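# Pull timber through roller feed onto locked rack hooks

## Task

A powered roller feed was halted while a length of timber was nearly through it, with only its end still held between the rollers. Pressing the green button runs the feed, and it keeps running until the red button is pressed. Finish with the timber resting in both hooks of the rack next to the outfeed, both hooks locked (they fold downward), and the feed not running.

## Robot and tools

Robots: three identical i2rt Big YAM arms named arm1, arm2 and arm3. Each has six revolute joints, a two-finger gripper and a wrist camera (arm1_cam_wrist, arm2_cam_wrist, arm3_cam_wrist). The fixed room cameras are cam_button, cam_end, cam_over and cam_side. Each foot (base_link) points along its own +x. Feet in the scene frame: arm1 at x=-0.220 y=+0.683 z=+0.902, quat_wxyz=(+0.751, +0.001, +0.003, -0.660); arm2 at x=+1.147 y=-0.706 z=+0.716, quat_wxyz=(+0.623, +0.002, +0.003, +0.782); arm3 at x=+1.110 y=+0.460 z=+0.787, quat_wxyz=(+0.683, -0.001, +0.000, -0.731). Reach is about 1.0 m from the joint1 axis.

Frame: one shared scene frame, origin on the floor, +z up, metres. The hand point sits between the finger pads, roughly 1 cm short of the tips. The fingers extend along the hand's +z and open along its y. hand_target is where the hand would be at the joint targets currently held; under load the hand may sit short of it. Reported hand positions can be off, more so when stretched out.

Joints (absolute targets, radians; tolerance for done in brackets): joint1_rad -2.879..2.879 (±0.045), base yaw, positive counter-clockwise from above, 0 along the foot's facing. joint2_rad 0..3.141 (±0.14), shoulder, 0 = upper arm pointing back roughly level, positive raises it then brings it forward. joint3_rad 0..3.019 (±0.09), elbow, 0 = folded, positive opens. joint4_rad -1.692..1.57 (±0.055), hand pitch, positive tips fingers up. joint5_rad -1.57..1.57 (±0.03), sideways swing, positive toward the arm's right. joint6_rad -2.094..2.094 (±0.035), roll, positive clockwise viewed from behind the hand. gripper_m 0..0.093 (±0.003) metres between fingertips; each finger pad pushes about 50 to 64 N, some more or less.

Tool move: optional keys arm1, arm2, arm3 and cameras. Each arm key holds that arm's own part; an arm not named keeps its previous command. An arm part contains "joints" (a dict of absolute targets by joint name), and/or "target", which is an absolute hand pose given as one list of 7 numbers [x, y, z, qw, qx, qy, qz] in the scene frame (metres, unit quaternion). With "target", "joints" may contain only gripper_m. "speed" (0.002 to 0.5 m/s, default 0.25; rotation capped at twice that in rad/s) is only valid together with "target". "min_time_s" (0.1 to 8 s) sets the shortest duration for that arm's joint moves. Hand paths run straight from hand_target to the pose, last 0.5 to 10 s, and all hand paths in one call finish together, paced by the slowest. Each control step limits the commanded pose to 100 mm and 20 degrees from the measured one; the hand lags, drifts, may overshoot speed near full stretch, and often stops a centimetre or more off. Paths ignore obstacles and other arms. Joints move at individual rates, so joint moves can swing the hand wide. A call with no arm keys returns full state plus images, including the scene number. cameras: list of names, ["all"] or []; by default none after an action.

Tool wait: seconds 0 to 10; the scene keeps running on held commands; optional cameras. Tool zoom_image: camera plus region [x0, y0, x1, y1] in pixels (top-left origin, at most 504 by 504) of that camera's newest image. Tool finished_scene: scene = the current scene number; irreversible, and later calls in the same reply go to the next scene. The goal must hold without any robot help.

Results: "move" line lists each arm given a motion with done or its worst status (e.g. time_out). joint_status/hand_status: off_target (rested away, may still push), time_out (the arm keeps a nearby target and keeps pushing; on_its_own lists unfinished joints; send current positions to relax), not_followed (a safety check withheld it; may retry until new targets), limit_stop_at_motor_heat. "joint command not followed" or "pose unreachable" mean withheld targets; gripper targets still apply. on_its_own shows uncommanded behaviour, with "held at" being the target. "as last shown" marks arms not named; their lines repeat earlier values. "pictures" gives image order; frames may lag state slightly. Joint velocities in rad/s (gripper m/s); within noise means still. Torques in N m per arm joint, include gravity, have per-arm offsets; joints 3 and 4 wrap at ±28. If a call is refused or interrupted by a stop, the remaining motion calls in that reply are skipped.

Gripper: holding a hard part at full force it may read up to 0.005 m below the part's width (or up to 0.002 above). Empty and shut reads 0.000 to 0.003. Command about 0.005 m below first-contact reading for a firm grip; open well above the reading to release.

Cameras: calibration (intrinsics K, distortion, T_world_to_cam) was supplied for all seven; fixed cameras may have shifted slightly (about 2.3 degrees, 9 mm). Rough positions: cam_button near (1.58, -0.44, 1.20), cam_end at (-2.57, 0.42, 0.77) narrow view, cam_over overhead at (-0.26, -0.34, 2.08), cam_side at (-0.15, -1.39, 0.94).

Avoid: hard contact between arms (including closing a gripper on another arm's fingers), hard hits on fixed or heavy things, dropping or releasing a moving part, letting anything fall or leave the work area, and sustained pushing or stretched holding, which heats motors; at 100 °C the arm goes limp for 30 to 60 s or more (MOTOR HOT warns at 85 °C, not always). Arms keep pushing on contact. Loose objects may get occasional small nudges.

Each tool is called after "Call:" by a JSON object that holds its "method" and its "body".

## Session

Call:
{"method": "move", "body": {}}

Scene clock: 0.00 s.
Joint torques (N m): no reading
Motor temperatures (°C): arm1=[29 30 30 30 25 29 28] | arm2=[32 32 31 27 27 28 28] | arm3=[36 29 29 28 26 27 28]
Heat: arm1: hottest joint2_rad 30 °C; arm2: hottest joint1_rad 32 °C; arm3: hottest joint1_rad 36 °C.
Joint velocities: within noise
arm1.joint_positions: joint1_rad=-0.580 joint2_rad=+0.620 joint3_rad=+1.399 joint4_rad=-1.317 joint5_rad=+0.023 joint6_rad=-0.568 gripper_m=+0.09396
arm1.joint_status: not commanded
arm1.hand: x=-0.3256 y=+0.4673 z=+1.4476 quat_wxyz=(-0.122, -0.582, -0.647, +0.477) (m; scene frame)
arm1.hand_target: x=-0.3245 y=+0.4695 z=+1.4570 quat_wxyz=(-0.124, -0.578, -0.643, +0.486) (m; scene frame)
arm1.hand_status: not commanded
arm2.joint_positions: joint1_rad=+0.479 joint2_rad=+0.634 joint3_rad=+1.442 joint4_rad=-1.312 joint5_rad=-0.035 joint6_rad=-0.376 gripper_m=+0.09396
arm2.joint_status: not commanded
arm2.hand: x=+0.9933 y=-0.5268 z=+1.2821 quat_wxyz=(-0.282, +0.836, -0.202, -0.425) (m; scene frame)
arm2.hand_target: x=+0.9953 y=-0.5291 z=+1.2925 quat_wxyz=(-0.288, +0.830, -0.200, -0.433) (m; scene frame)
arm2.hand_status: not commanded
arm3.joint_positions: joint1_rad=+0.713 joint2_rad=+0.617 joint3_rad=+1.360 joint4_rad=-1.295 joint5_rad=+0.241 joint6_rad=+0.387 gripper_m=+0.09396
arm3.joint_status: not commanded
arm3.hand: x=+1.2218 y=+0.2441 z=+1.3230 quat_wxyz=(-0.439, -0.575, -0.651, +0.231) (m; scene frame)
arm3.hand_target: x=+1.2202 y=+0.2461 z=+1.3357 quat_wxyz=(-0.451, -0.572, -0.644, +0.233) (m; scene frame)
arm3.hand_status: not commanded
pictures: arm1_cam_wrist, arm2_cam_wrist, arm3_cam_wrist, cam_button, cam_end, cam_over, cam_side

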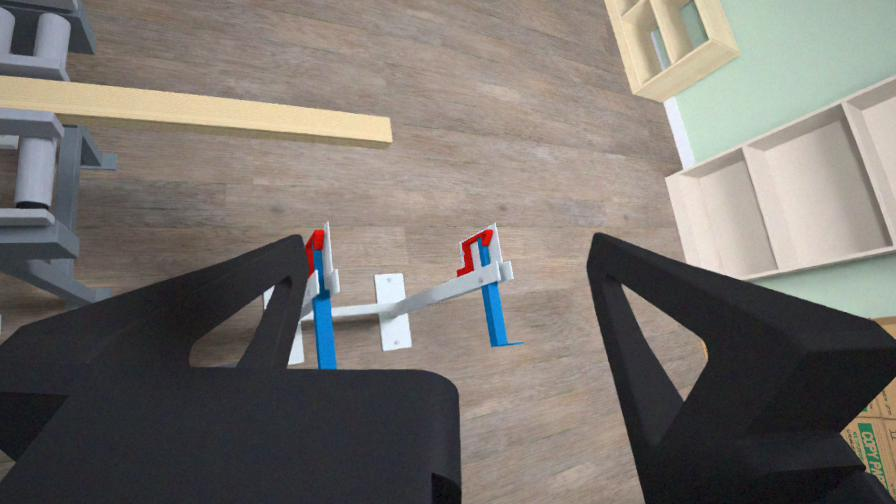

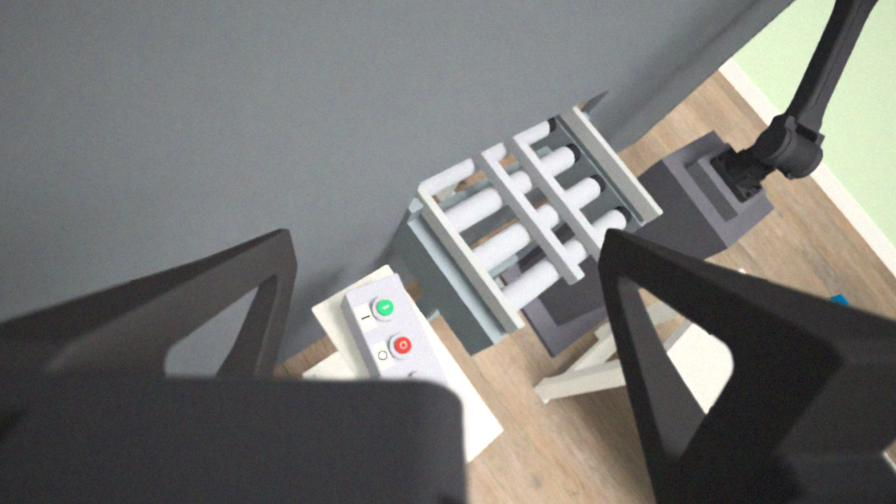

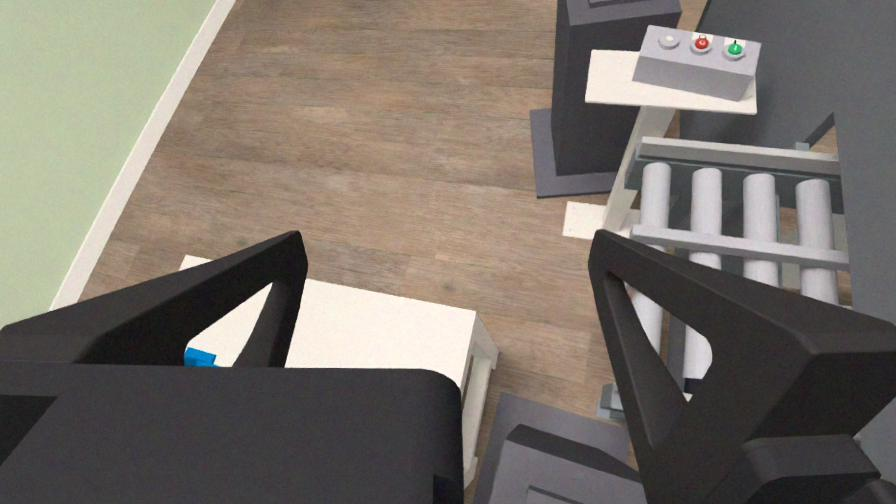

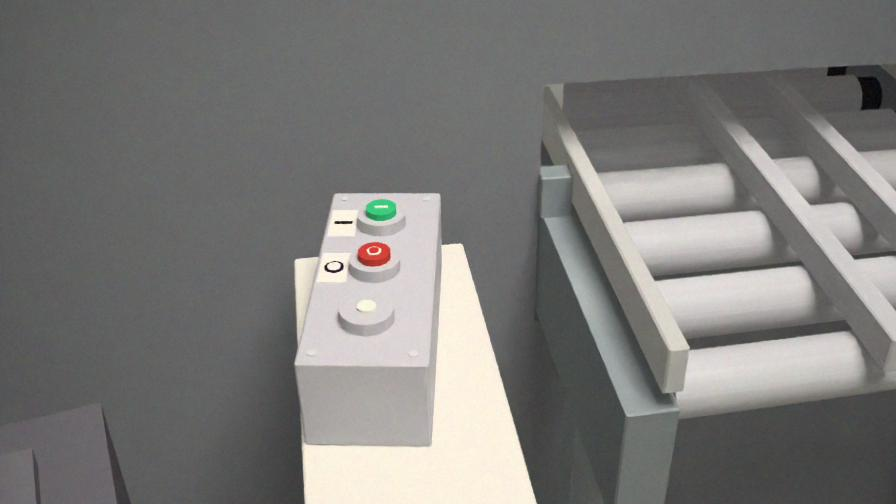

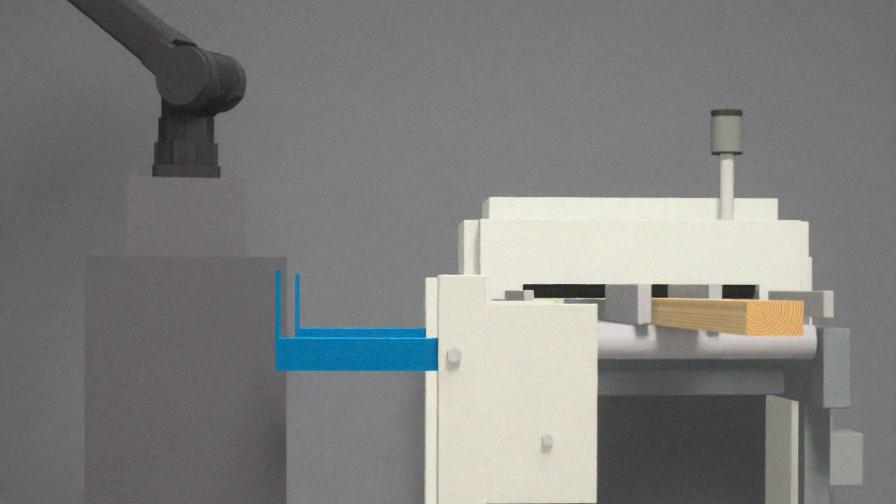

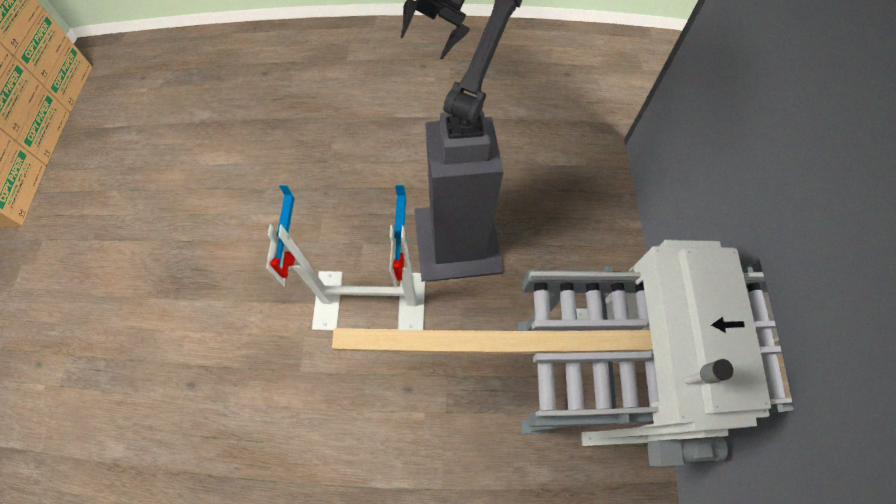

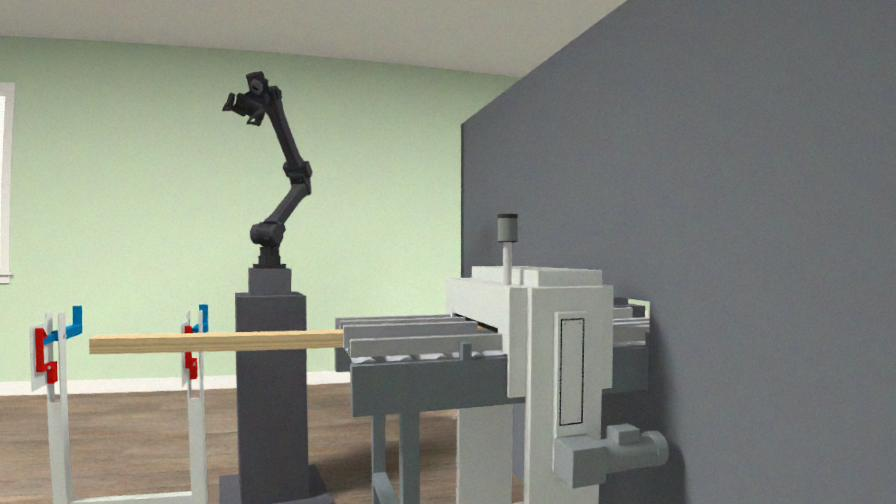

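Call:
{"method": "zoom_image", "body": {"camera": "cam_over", "region": [240, 160, 520, 360]}}

Call:
{"method": "zoom_image", "body": {"camera": "cam_end", "region": [260, 200, 620, 504]}}

Call:
{"method": "zoom_image", "body": {"camera": "arm1_cam_wrist", "region": [250, 70, 550, 380]}}

Call:
{"method": "zoom_image", "body": {"camera": "cam_side", "region": [0, 260, 340, 504]}}

Call:
{"method": "zoom_image", "body": {"camera": "cam_over", "region": [500, 220, 820, 480]}}

Call:
{"method": "zoom_image", "body": {"camera": "cam_button", "region": [260, 160, 560, 460]}}

Scaled by 1.800 from the camera's 896x504 image, which has a finer 1280x720 frame.

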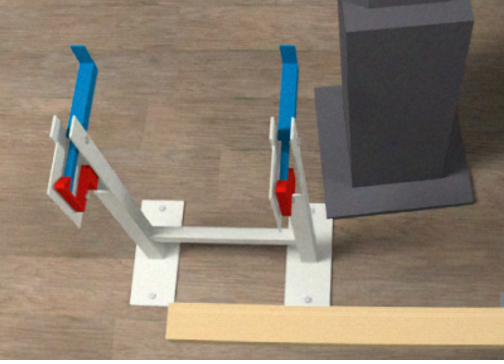

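Scaled by 1.400 from the camera's 896x504 image, which has a finer 1280x720 frame.

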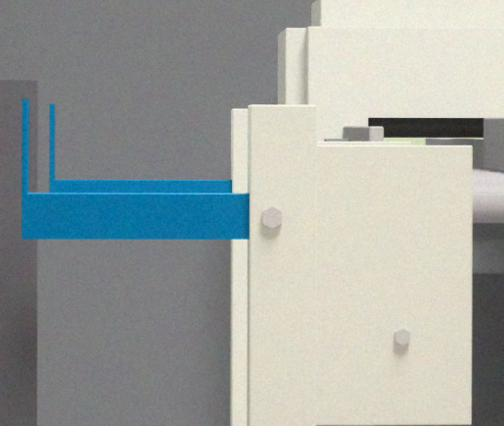

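Scaled by 1.626 from the camera's 896x504 image, which has a finer 1280x720 frame.

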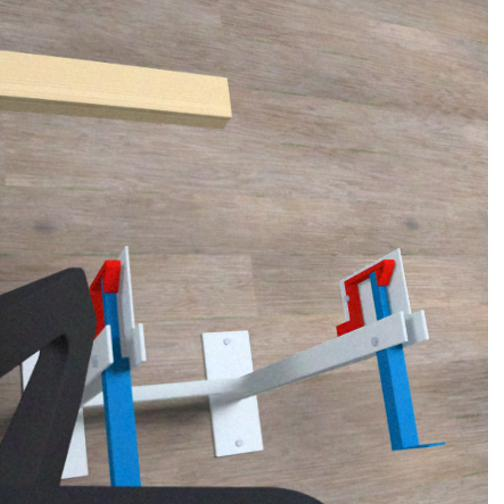

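Scaled by 1.482 from the camera's 896x504 image, which has a finer 1280x720 frame.

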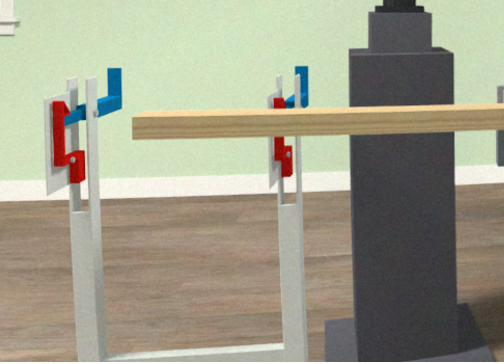

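Scaled by 1.575 from the camera's 896x504 image, which has a finer 1280x720 frame.

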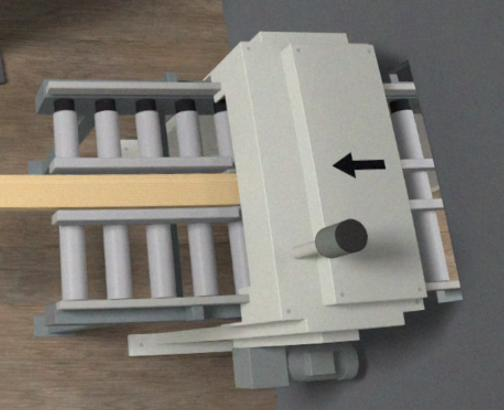

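Scaled by 1.680 from the camera's 896x504 image, which has a finer 1280x720 frame.

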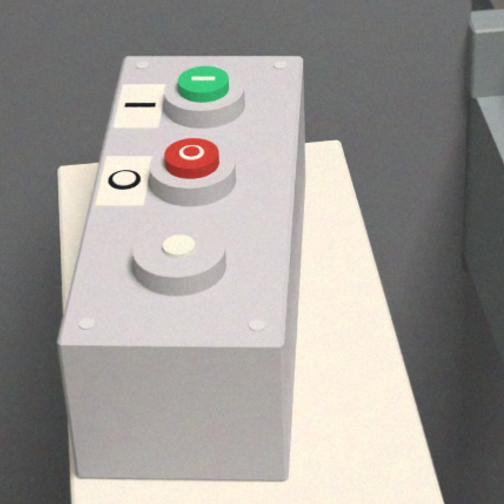

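Call:
{"method": "zoom_image", "body": {"camera": "arm1_cam_wrist", "region": [440, 210, 540, 360]}}

Call:
{"method": "zoom_image", "body": {"camera": "arm1_cam_wrist", "region": [270, 210, 370, 370]}}

Call:
{"method": "zoom_image", "body": {"camera": "cam_side", "region": [20, 290, 100, 420]}}

Call:
{"method": "zoom_image", "body": {"camera": "cam_side", "region": [160, 290, 240, 420]}}

Call:
{"method": "zoom_image", "body": {"camera": "cam_over", "region": [250, 175, 350, 300]}}

Call:
{"method": "zoom_image", "body": {"camera": "cam_over", "region": [360, 175, 460, 300]}}

Scaled by 3.360 from the camera's 896x504 image, which has a finer 1280x720 frame.

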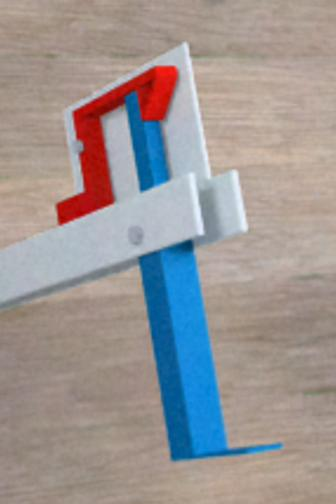

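Scaled by 3.150 from the camera's 896x504 image, which has a finer 1280x720 frame.

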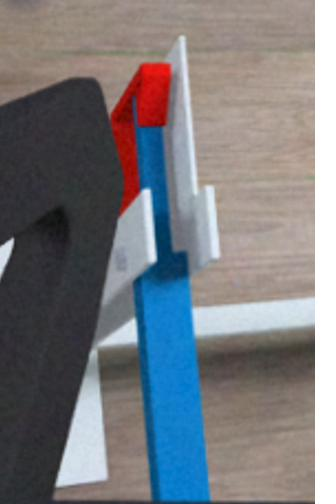

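Scaled by 3.877 from the camera's 896x504 image, which has a finer 1280x720 frame.

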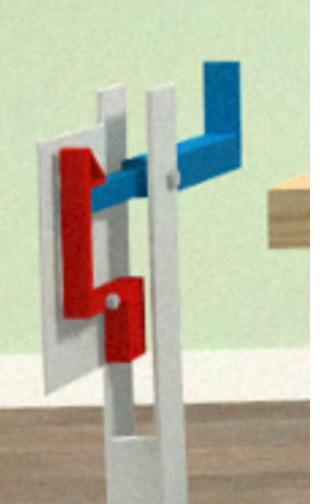

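Scaled by 3.877 from the camera's 896x504 image, which has a finer 1280x720 frame.

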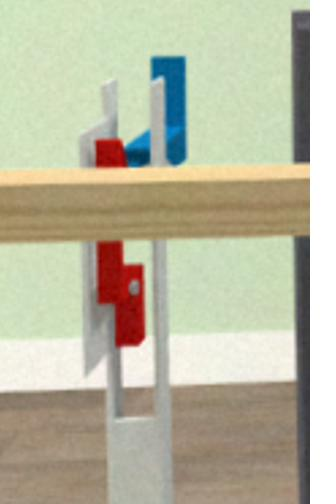

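Scaled by 4.032 from the camera's 896x504 image, which has a finer 1280x720 frame.

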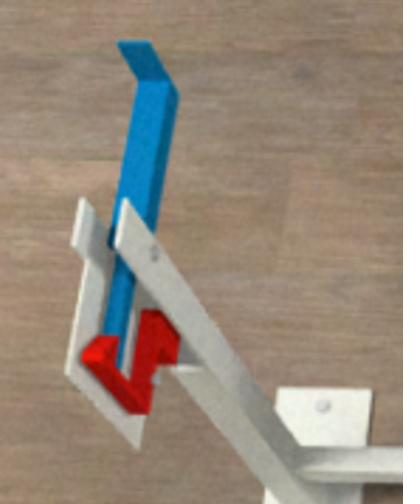

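Scaled by 4.032 from the camera's 896x504 image, which has a finer 1280x720 frame.

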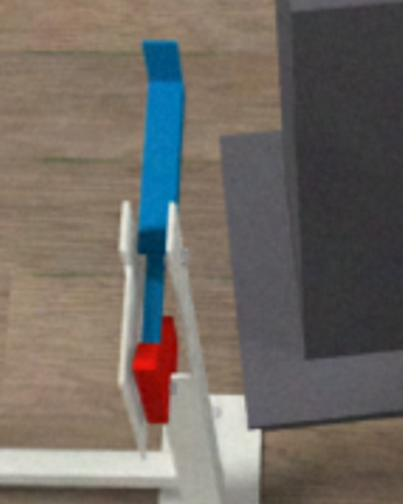

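Call:
{"method": "move", "body": {"arm1": {"target": [-0.5, 0.2, 1.0, 0, 0.7934, 0, -0.6088], "speed": 0.3}, "arm2": {"target": [0.93, -0.395, 0.95, 0, 0.887, -0.462, 0], "speed": 0.3, "joints": {"gripper_m": 0.0}}, "arm3": {"target": [0.92, 0.15, 0.9, 0.092, 0.702, 0.092, -0.702], "speed": 0.3}, "cameras": ["all"]}}

Scene clock: 30.40 s.
Joint torques (N m): arm1=[-0.56 -15.09 10.14 0.39 0.64 0.07] | arm2=[-0.44 -7.82 9.57 -0.14 -0.03 0.12] | arm3=[0.38 -6.48 3.29 1.88 -0.06 -0.08]
Motor temperatures (°C): arm1=[29 30 33 31 25 29 28] | arm2=[32 32 37 27 27 28 28] | arm3=[36 29 34 28 26 27 28]
Heat: arm1: hottest joint3_rad 33 °C; arm2: hottest joint3_rad 37 °C; arm3: hottest joint1_rad 36 °C.
move: arm1 off_target; arm2 done; arm3 done
Joint velocities: within noise
arm1.joint_positions: joint1_rad=-0.345 joint2_rad=+1.811 joint3_rad=+0.977 joint4_rad=-0.044 joint5_rad=+1.219 joint6_rad=+0.833 gripper_m=+0.09396
arm1.joint_status: not commanded
arm1.hand: x=-0.4909 y=+0.2092 z=+0.9955 quat_wxyz=(+0.002, -0.794, -0.013, +0.607) (m; scene frame)
arm1.hand_target: x=-0.4998 y=+0.2004 z=+1.0002 quat_wxyz=(+0.000, -0.793, +0.000, +0.609) (m; scene frame)
arm1.hand_status: off_target (0.014 m and 1.5 deg from the pose sent, 0.550 m and 82.5 deg at the start)
arm2.joint_positions: joint1_rad=+0.404 joint2_rad=+1.326 joint3_rad=+1.233 joint4_rad=-1.476 joint5_rad=+0.010 joint6_rad=-0.005 gripper_m=+0.00120
arm2.joint_status: all done
arm2.hand: x=+0.9293 y=-0.3998 z=+0.9473 quat_wxyz=(-0.002, +0.892, -0.452, -0.001) (m; scene frame)
arm2.hand_target: x=+0.9300 y=-0.3951 z=+0.9499 quat_wxyz=(+0.000, +0.887, -0.462, +0.000) (m; scene frame)
arm2.hand_status: done (0.006 m and 1.4 deg from the pose sent, 0.363 m and 66.8 deg at the start)
arm3.joint_positions: joint1_rad=-0.006 joint2_rad=+1.720 joint3_rad=+0.261 joint4_rad=+1.434 joint5_rad=+1.231 joint6_rad=+0.015 gripper_m=+0.09396
arm3.joint_status: not commanded
arm3.hand: x=+0.9227 y=+0.1534 z=+0.8993 quat_wxyz=(-0.091, -0.703, -0.097, +0.699) (m; scene frame)
arm3.hand_target: x=+0.9200 y=+0.1500 z=+0.9000 quat_wxyz=(-0.092, -0.701, -0.092, +0.701) (m; scene frame)
arm3.hand_status: done (0.004 m and 0.6 deg from the pose sent, 0.528 m and 96.6 deg at the start)
pictures: arm1_cam_wrist, arm2_cam_wrist, arm3_cam_wrist, cam_button, cam_end, cam_over, cam_side
camera_calibration:
arm1_cam_wrist: T_world_to_cam=[[-0.00444475, 0.999895, 0.0138186, -0.22636], [0.769685, 0.0122428, -0.638307, 1.01688], [-0.638409, 0.00779882, -0.769658, 0.579264], [0, 0, 0, 1]] pos_world=[-0.413875, 0.209369, 1.09804]
arm2_cam_wrist: T_world_to_cam=[[0.802768, 0.596206, 0.0101054, -0.516575], [0.475799, -0.650674, 0.59181, -1.25712], [0.359416, -0.470278, -0.806014, 0.367096], [0, 0, 0, 1]] pos_world=[0.880886, -0.337355, 1.04508]
arm3_cam_wrist: T_world_to_cam=[[-0.2604, 0.965489, -0.00477057, 0.0985537], [0.572212, 0.150346, -0.806207, 0.176959], [-0.777667, -0.212666, -0.591615, 1.40512], [0, 0, 0, 1]] pos_world=[1.01712, 0.177062, 0.974422]

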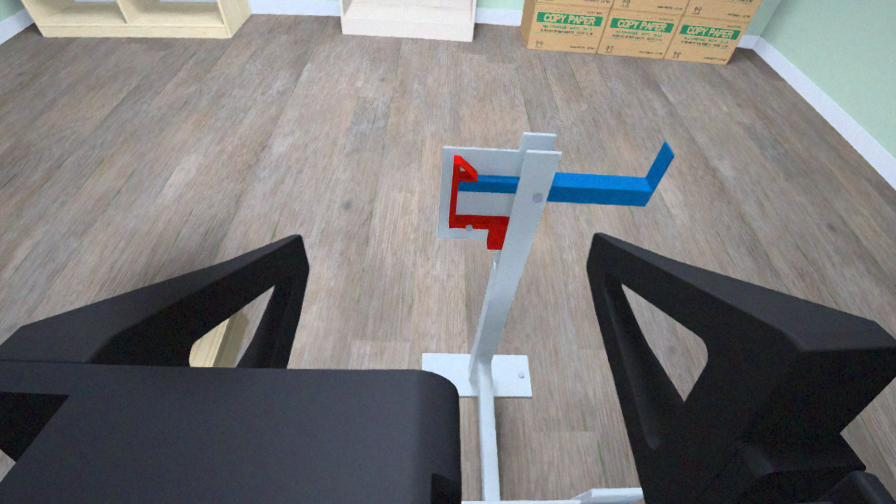

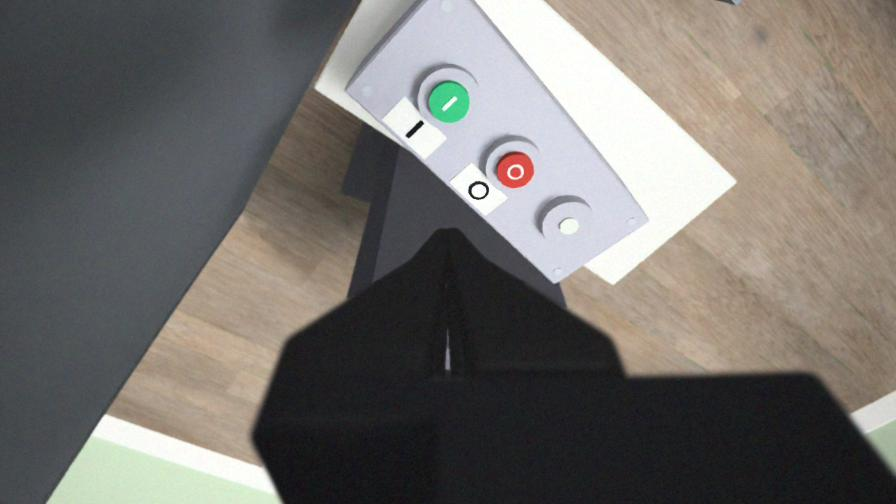

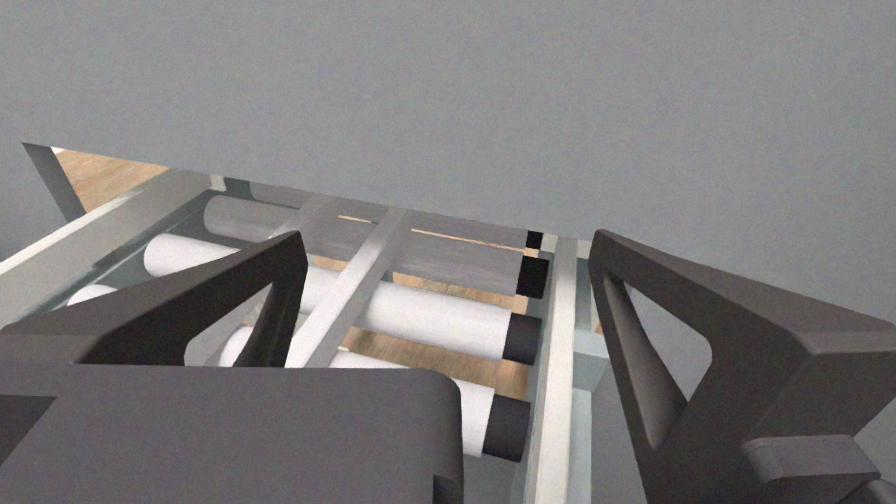

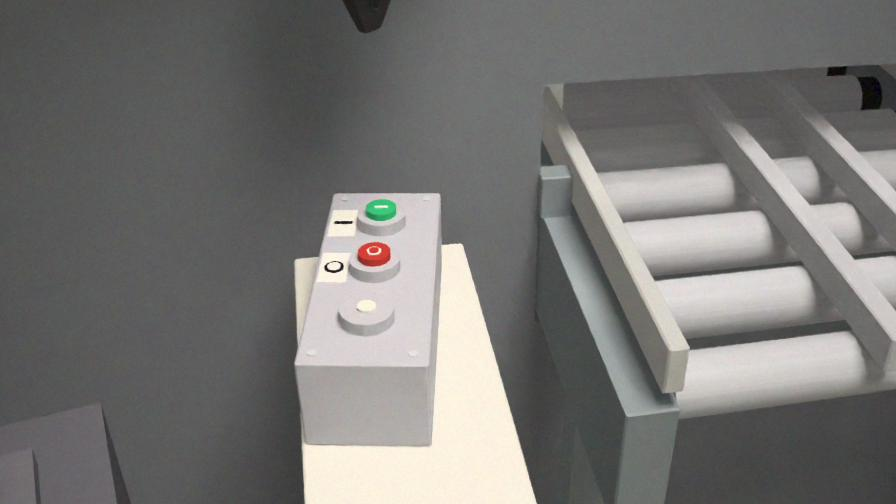

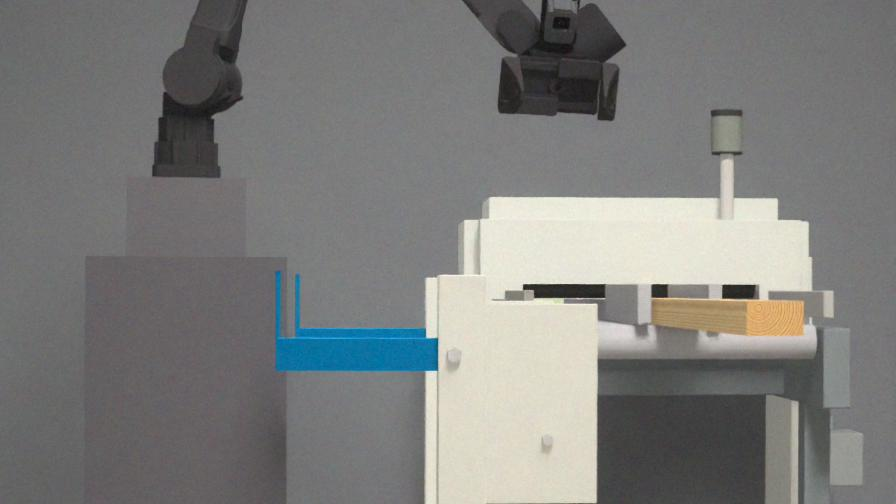

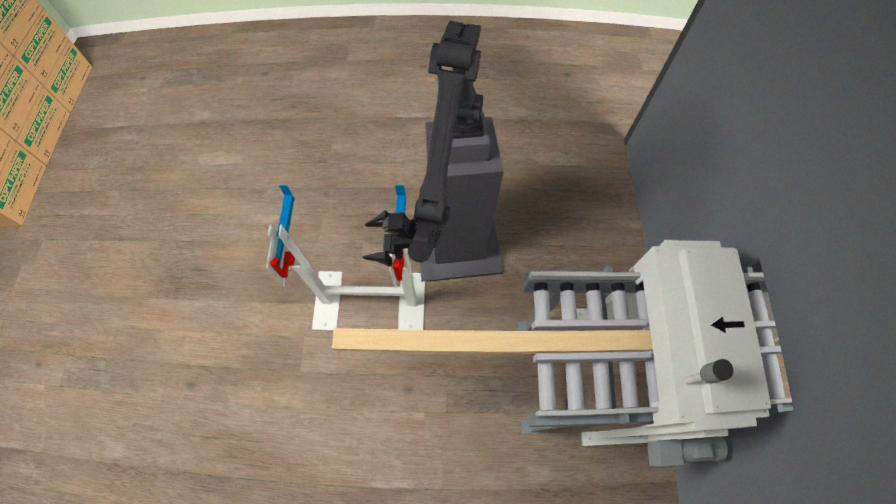

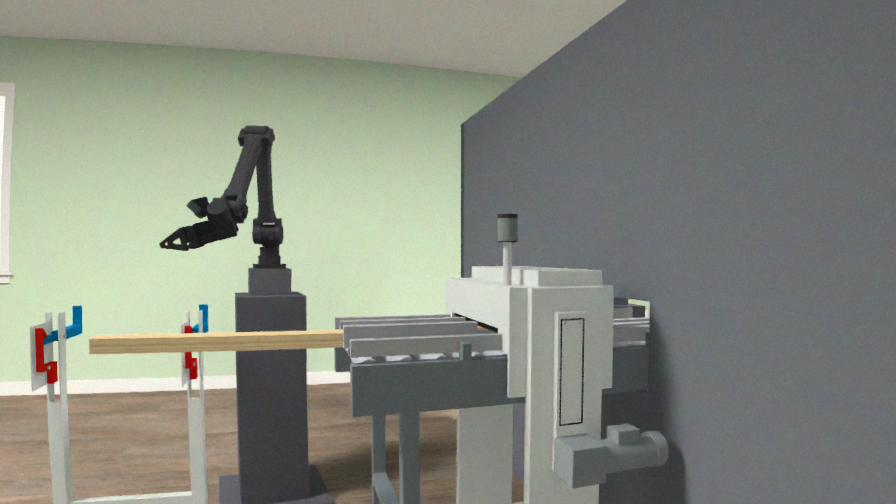

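Call:
{"method": "zoom_image", "body": {"camera": "arm1_cam_wrist", "region": [420, 120, 690, 270]}}

Call:
{"method": "zoom_image", "body": {"camera": "arm3_cam_wrist", "region": [180, 150, 600, 390]}}

Scaled by 1.867 from the camera's 896x504 image, which has a finer 1280x720 frame.

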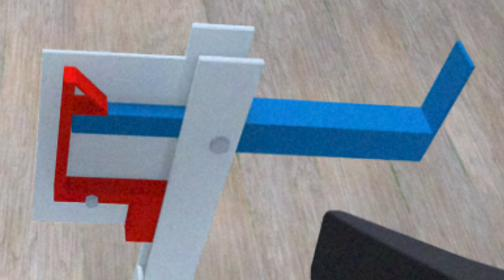

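Scaled by 1.200 from the camera's 896x504 image, which has a finer 1280x720 frame.

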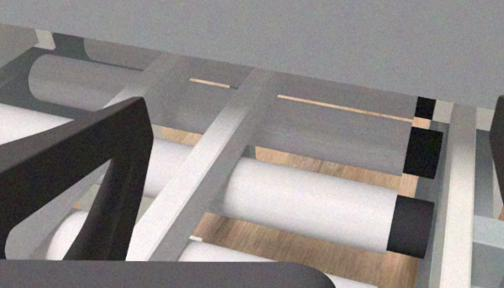

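Call:
{"method": "move", "body": {"arm1": {"target": [-0.2, -0.02, 0.95, 0, 1, 0, 0], "speed": 0.3}, "arm2": {"target": [0.9295, -0.3925, 0.855, 0, 0.887, -0.462, 0], "speed": 0.2}, "arm3": {"target": [0.98, 0.05, 0.82, 0.1157, 0.458, 0.0605, -0.881], "speed": 0.25}, "cameras": ["arm1_cam_wrist", "arm2_cam_wrist", "arm3_cam_wrist", "cam_button", "cam_over"]}}

Scene clock: 43.87 s.
Joint torques (N m): arm1=[1.55 -23.65 12.77 -0.42 -0.07 0.09] | arm2=[-0.62 -7.53 7.9 0.66 -0.02 0.08] | arm3=[1.49 -10.99 2.63 1.63 0.08 -0.06]
Motor temperatures (°C): arm1=[29 31 35 30 26 29 28] | arm2=[32 33 38 27 27 28 29] | arm3=[36 30 33 28 26 27 28]
Heat: arm1: hottest joint3_rad 35 °C; arm2: hottest joint3_rad 38 °C; arm3: hottest joint1_rad 36 °C.
move: arm1 off_target; arm2 done; arm3 off_target
Joint velocities: within noise
arm1.joint_positions: joint1_rad=-0.109 joint2_rad=+2.264 joint3_rad=+2.073 joint4_rad=-1.374 joint5_rad=+0.000 joint6_rad=+1.588 gripper_m=+0.09396
arm1.joint_status: not commanded
arm1.hand: x=-0.2064 y=-0.0099 z=+0.9550 quat_wxyz=(+0.000, -1.000, -0.001, +0.002) (m; scene frame)
arm1.hand_target: x=-0.2000 y=-0.0194 z=+0.9501 quat_wxyz=(-0.001, -1.000, +0.000, +0.000) (m; scene frame)
arm1.hand_status: off_target (0.013 m and 0.2 deg from the pose sent, 0.373 m and 74.8 deg at the start)
arm2.joint_positions: joint1_rad=+0.401 joint2_rad=+1.377 joint3_rad=+1.054 joint4_rad=-1.241 joint5_rad=+0.010 joint6_rad=-0.005 gripper_m=+0.00120
arm2.joint_status: not commanded
arm2.hand: x=+0.9280 y=-0.3969 z=+0.8625 quat_wxyz=(-0.003, +0.891, -0.453, -0.004) (m; scene frame)
arm2.hand_target: x=+0.9296 y=-0.3927 z=+0.8550 quat_wxyz=(+0.000, +0.887, -0.462, +0.000) (m; scene frame)
arm2.hand_status: done (0.009 m and 1.3 deg from the pose sent, 0.093 m and 1.4 deg at the start)
arm3.joint_positions: joint1_rad=+0.166 joint2_rad=+2.131 joint3_rad=+0.590 joint4_rad=+1.557 joint5_rad=+1.428 joint6_rad=-0.031 gripper_m=+0.09396
arm3.joint_status: not commanded
arm3.hand: x=+0.9770 y=+0.0545 z=+0.8223 quat_wxyz=(-0.081, -0.700, -0.090, +0.704) (m; scene frame)
arm3.hand_target: x=+0.9800 y=+0.0500 z=+0.8201 quat_wxyz=(-0.086, -0.699, -0.087, +0.704) (m; scene frame)
arm3.hand_status: off_target (0.006 m and 34.9 deg from the pose sent, 0.142 m and 35.4 deg at the start; pose on its path clipped on 58 of 97 steps; a joint's target at an end of its range on 91 of 97 steps)
pictures: arm1_cam_wrist, arm2_cam_wrist, arm3_cam_wrist, cam_button, cam_over
camera_calibration:
arm1_cam_wrist: T_world_to_cam=[[0.00647086, 0.999905, 0.0121566, -0.00159932], [0.819539, -0.0122687, 0.572892, -0.371902], [0.572987, 0.00625573, -0.819541, 1.02908], [0, 0, 0, 1]] pos_world=[-0.284852, -0.00940124, 1.05645]
arm2_cam_wrist: T_world_to_cam=[[0.804918, 0.5933, 0.0101128, -0.519514], [0.475321, -0.654872, 0.587548, -1.20199], [0.355215, -0.468121, -0.809126, 0.308009], [0, 0, 0, 1]] pos_world=[0.880086, -0.334736, 0.960698]
arm3_cam_wrist: T_world_to_cam=[[-0.236914, 0.971528, 0.00211311, 0.178911], [0.56611, 0.139817, -0.812386, 0.110393], [-0.789551, -0.19127, -0.583117, 1.38415], [0, 0, 0, 1]] pos_world=[1.07275, 0.0754943, 0.896427]

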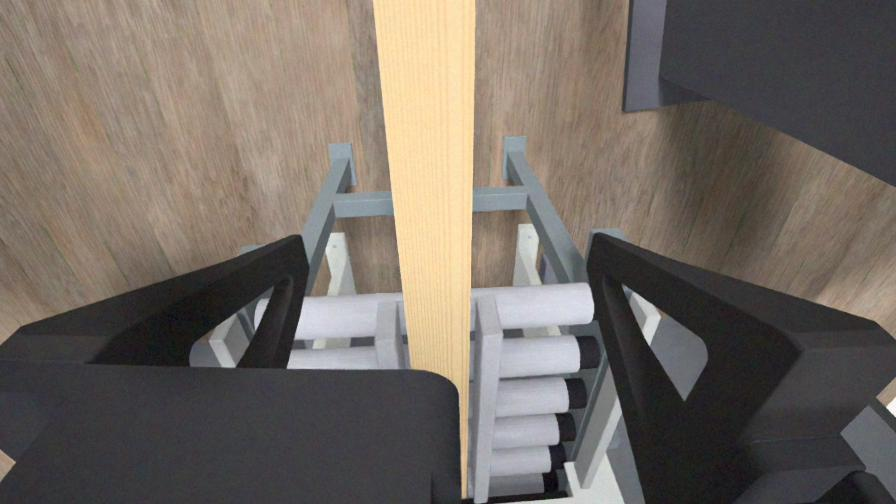

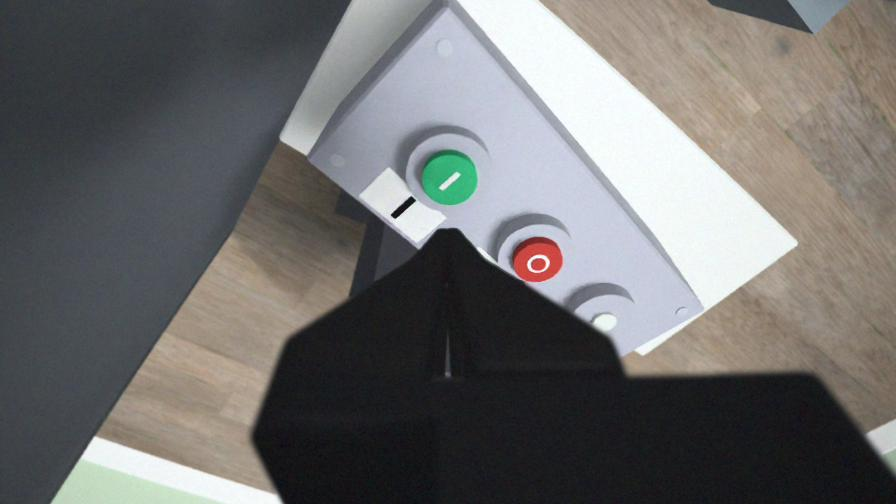

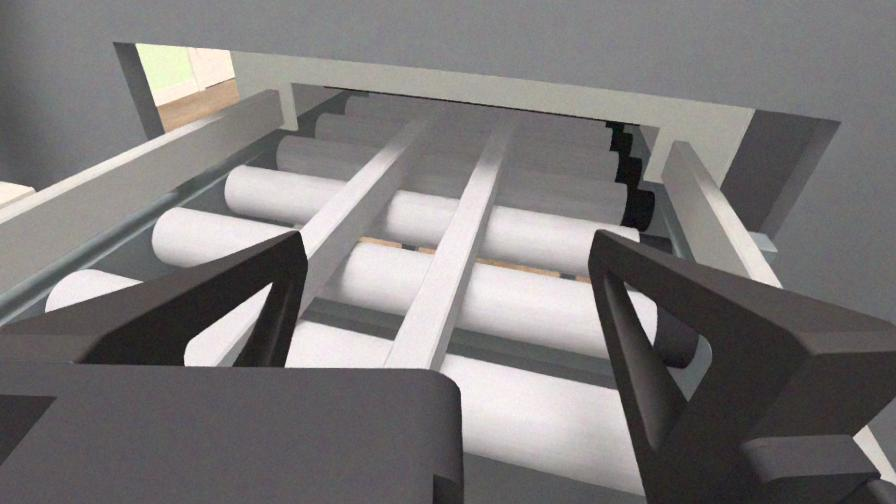

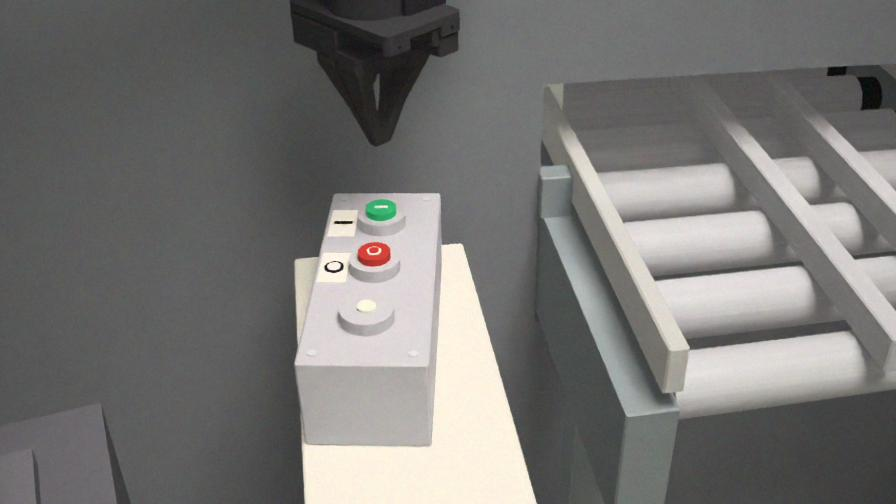

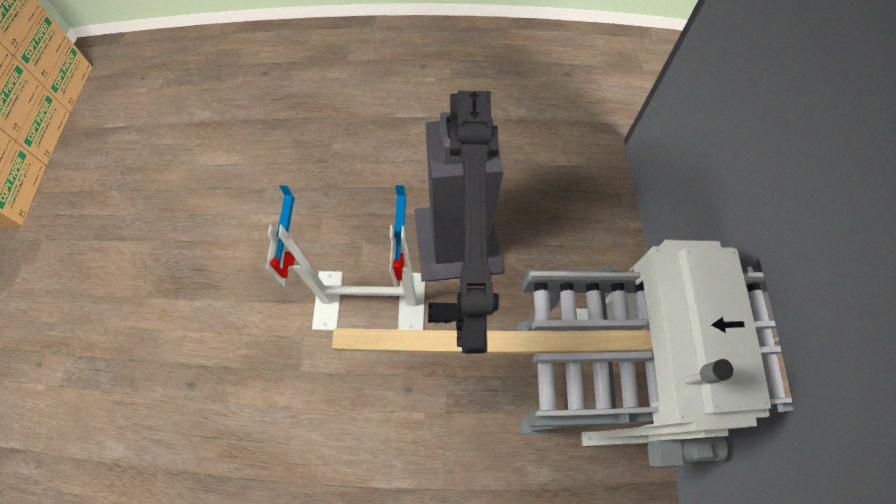

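Call:
{"method": "zoom_image", "body": {"camera": "arm3_cam_wrist", "region": [260, 70, 680, 250]}}

Call:
{"method": "zoom_image", "body": {"camera": "arm1_cam_wrist", "region": [200, 220, 650, 504]}}

Scaled by 1.200 from the camera's 896x504 image, which has a finer 1280x720 frame.

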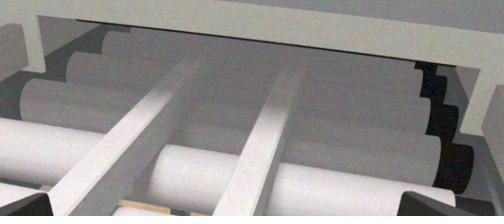

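Scaled by 1.120 from the camera's 896x504 image, which has a finer 1280x720 frame.

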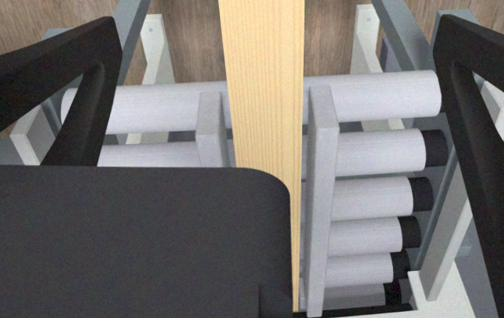

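Call:
{"method": "zoom_image", "body": {"camera": "arm3_cam_wrist", "region": [390, 80, 540, 170]}}

Call:
{"method": "zoom_image", "body": {"camera": "cam_over", "region": [500, 300, 680, 400]}}

Scaled by 3.360 from the camera's 896x504 image, which has a finer 1280x720 frame.

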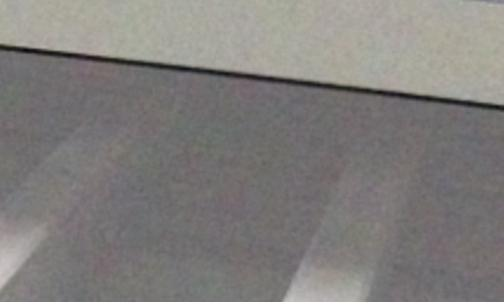

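Scaled by 2.800 from the camera's 896x504 image, which has a finer 1280x720 frame.

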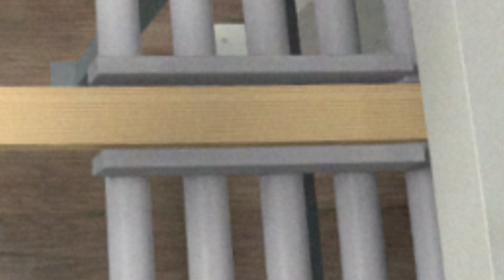

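Call:
{"method": "move", "body": {"arm3": {"target": [0.98, 0.017, 0.835, 0.4006, -0.4006, -0.583, 0.583], "speed": 0.4, "joints": {"gripper_m": 0.06}}, "cameras": ["arm3_cam_wrist"]}}

Call:
{"method": "zoom_image", "body": {"camera": "arm3_cam_wrist", "region": [300, 50, 600, 300]}}

Scene clock: 53.97 s.
Joint torques (N m): arm1=[1.26 -23.18 12.9 -0.53 -0.09 0.09] | arm2=[-0.62 -7.53 7.87 0.66 -0.02 0.08] | arm3=[0.38 -11.22 3.79 1.89 -0.06 -0.01]
Motor temperatures (°C): arm1=[29 32 35 30 25 29 28] | arm2=[32 33 39 27 27 28 30] | arm3=[36 30 33 28 26 27 28]
Heat: arm1: hottest joint3_rad 35 °C; arm2: hottest joint3_rad 39 °C; arm3: hottest joint1_rad 36 °C.
move: arm3 done
Joint velocities: within noise
arm1, arm2: as last shown
arm3.joint_positions: joint1_rad=+0.161 joint2_rad=+2.062 joint3_rad=+0.601 joint4_rad=+1.430 joint5_rad=+1.292 joint6_rad=-1.553 gripper_m=+0.06007
arm3.joint_status: all done
arm3.hand: x=+0.9829 y=+0.0223 z=+0.8361 quat_wxyz=(+0.401, -0.397, -0.588, +0.580) (m; scene frame)
arm3.hand_target: x=+0.9800 y=+0.0171 z=+0.8351 quat_wxyz=(+0.400, -0.401, -0.583, +0.583) (m; scene frame)
arm3.hand_status: done (0.006 m and 0.8 deg from the pose sent, 0.040 m and 89.4 deg at the start)
pictures: arm3_cam_wrist
camera_calibration:
arm3_cam_wrist: T_world_to_cam=[[-0.0041665, -0.000730558, 0.999991, -0.829897], [0.251303, 0.967907, 0.00175418, -0.267052], [-0.9679, 0.251308, -0.00384919, 1.07177], [0, 0, 0, 1]] pos_world=[1.10102, -0.0114689, 0.834483]

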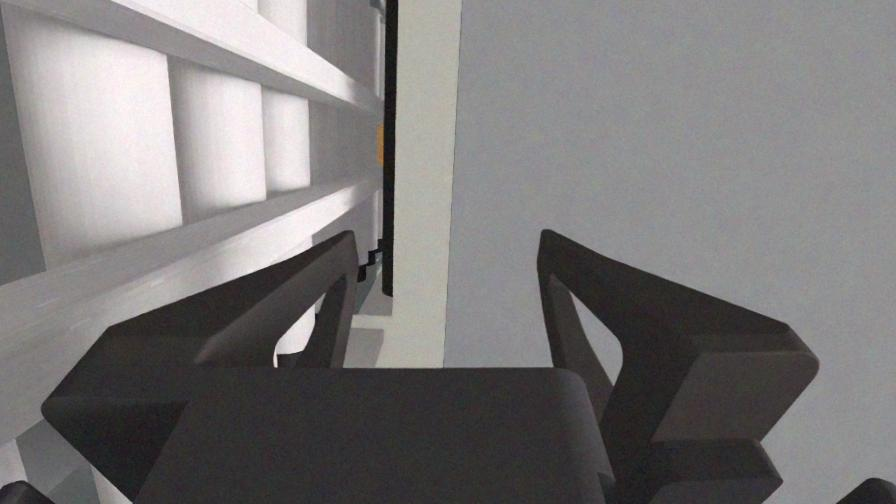

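Scaled by 1.680 from the camera's 896x504 image, which has a finer 1280x720 frame.

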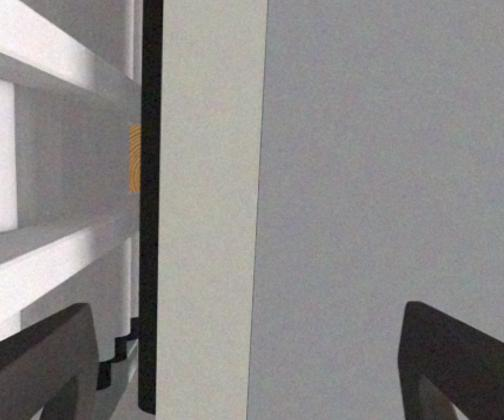

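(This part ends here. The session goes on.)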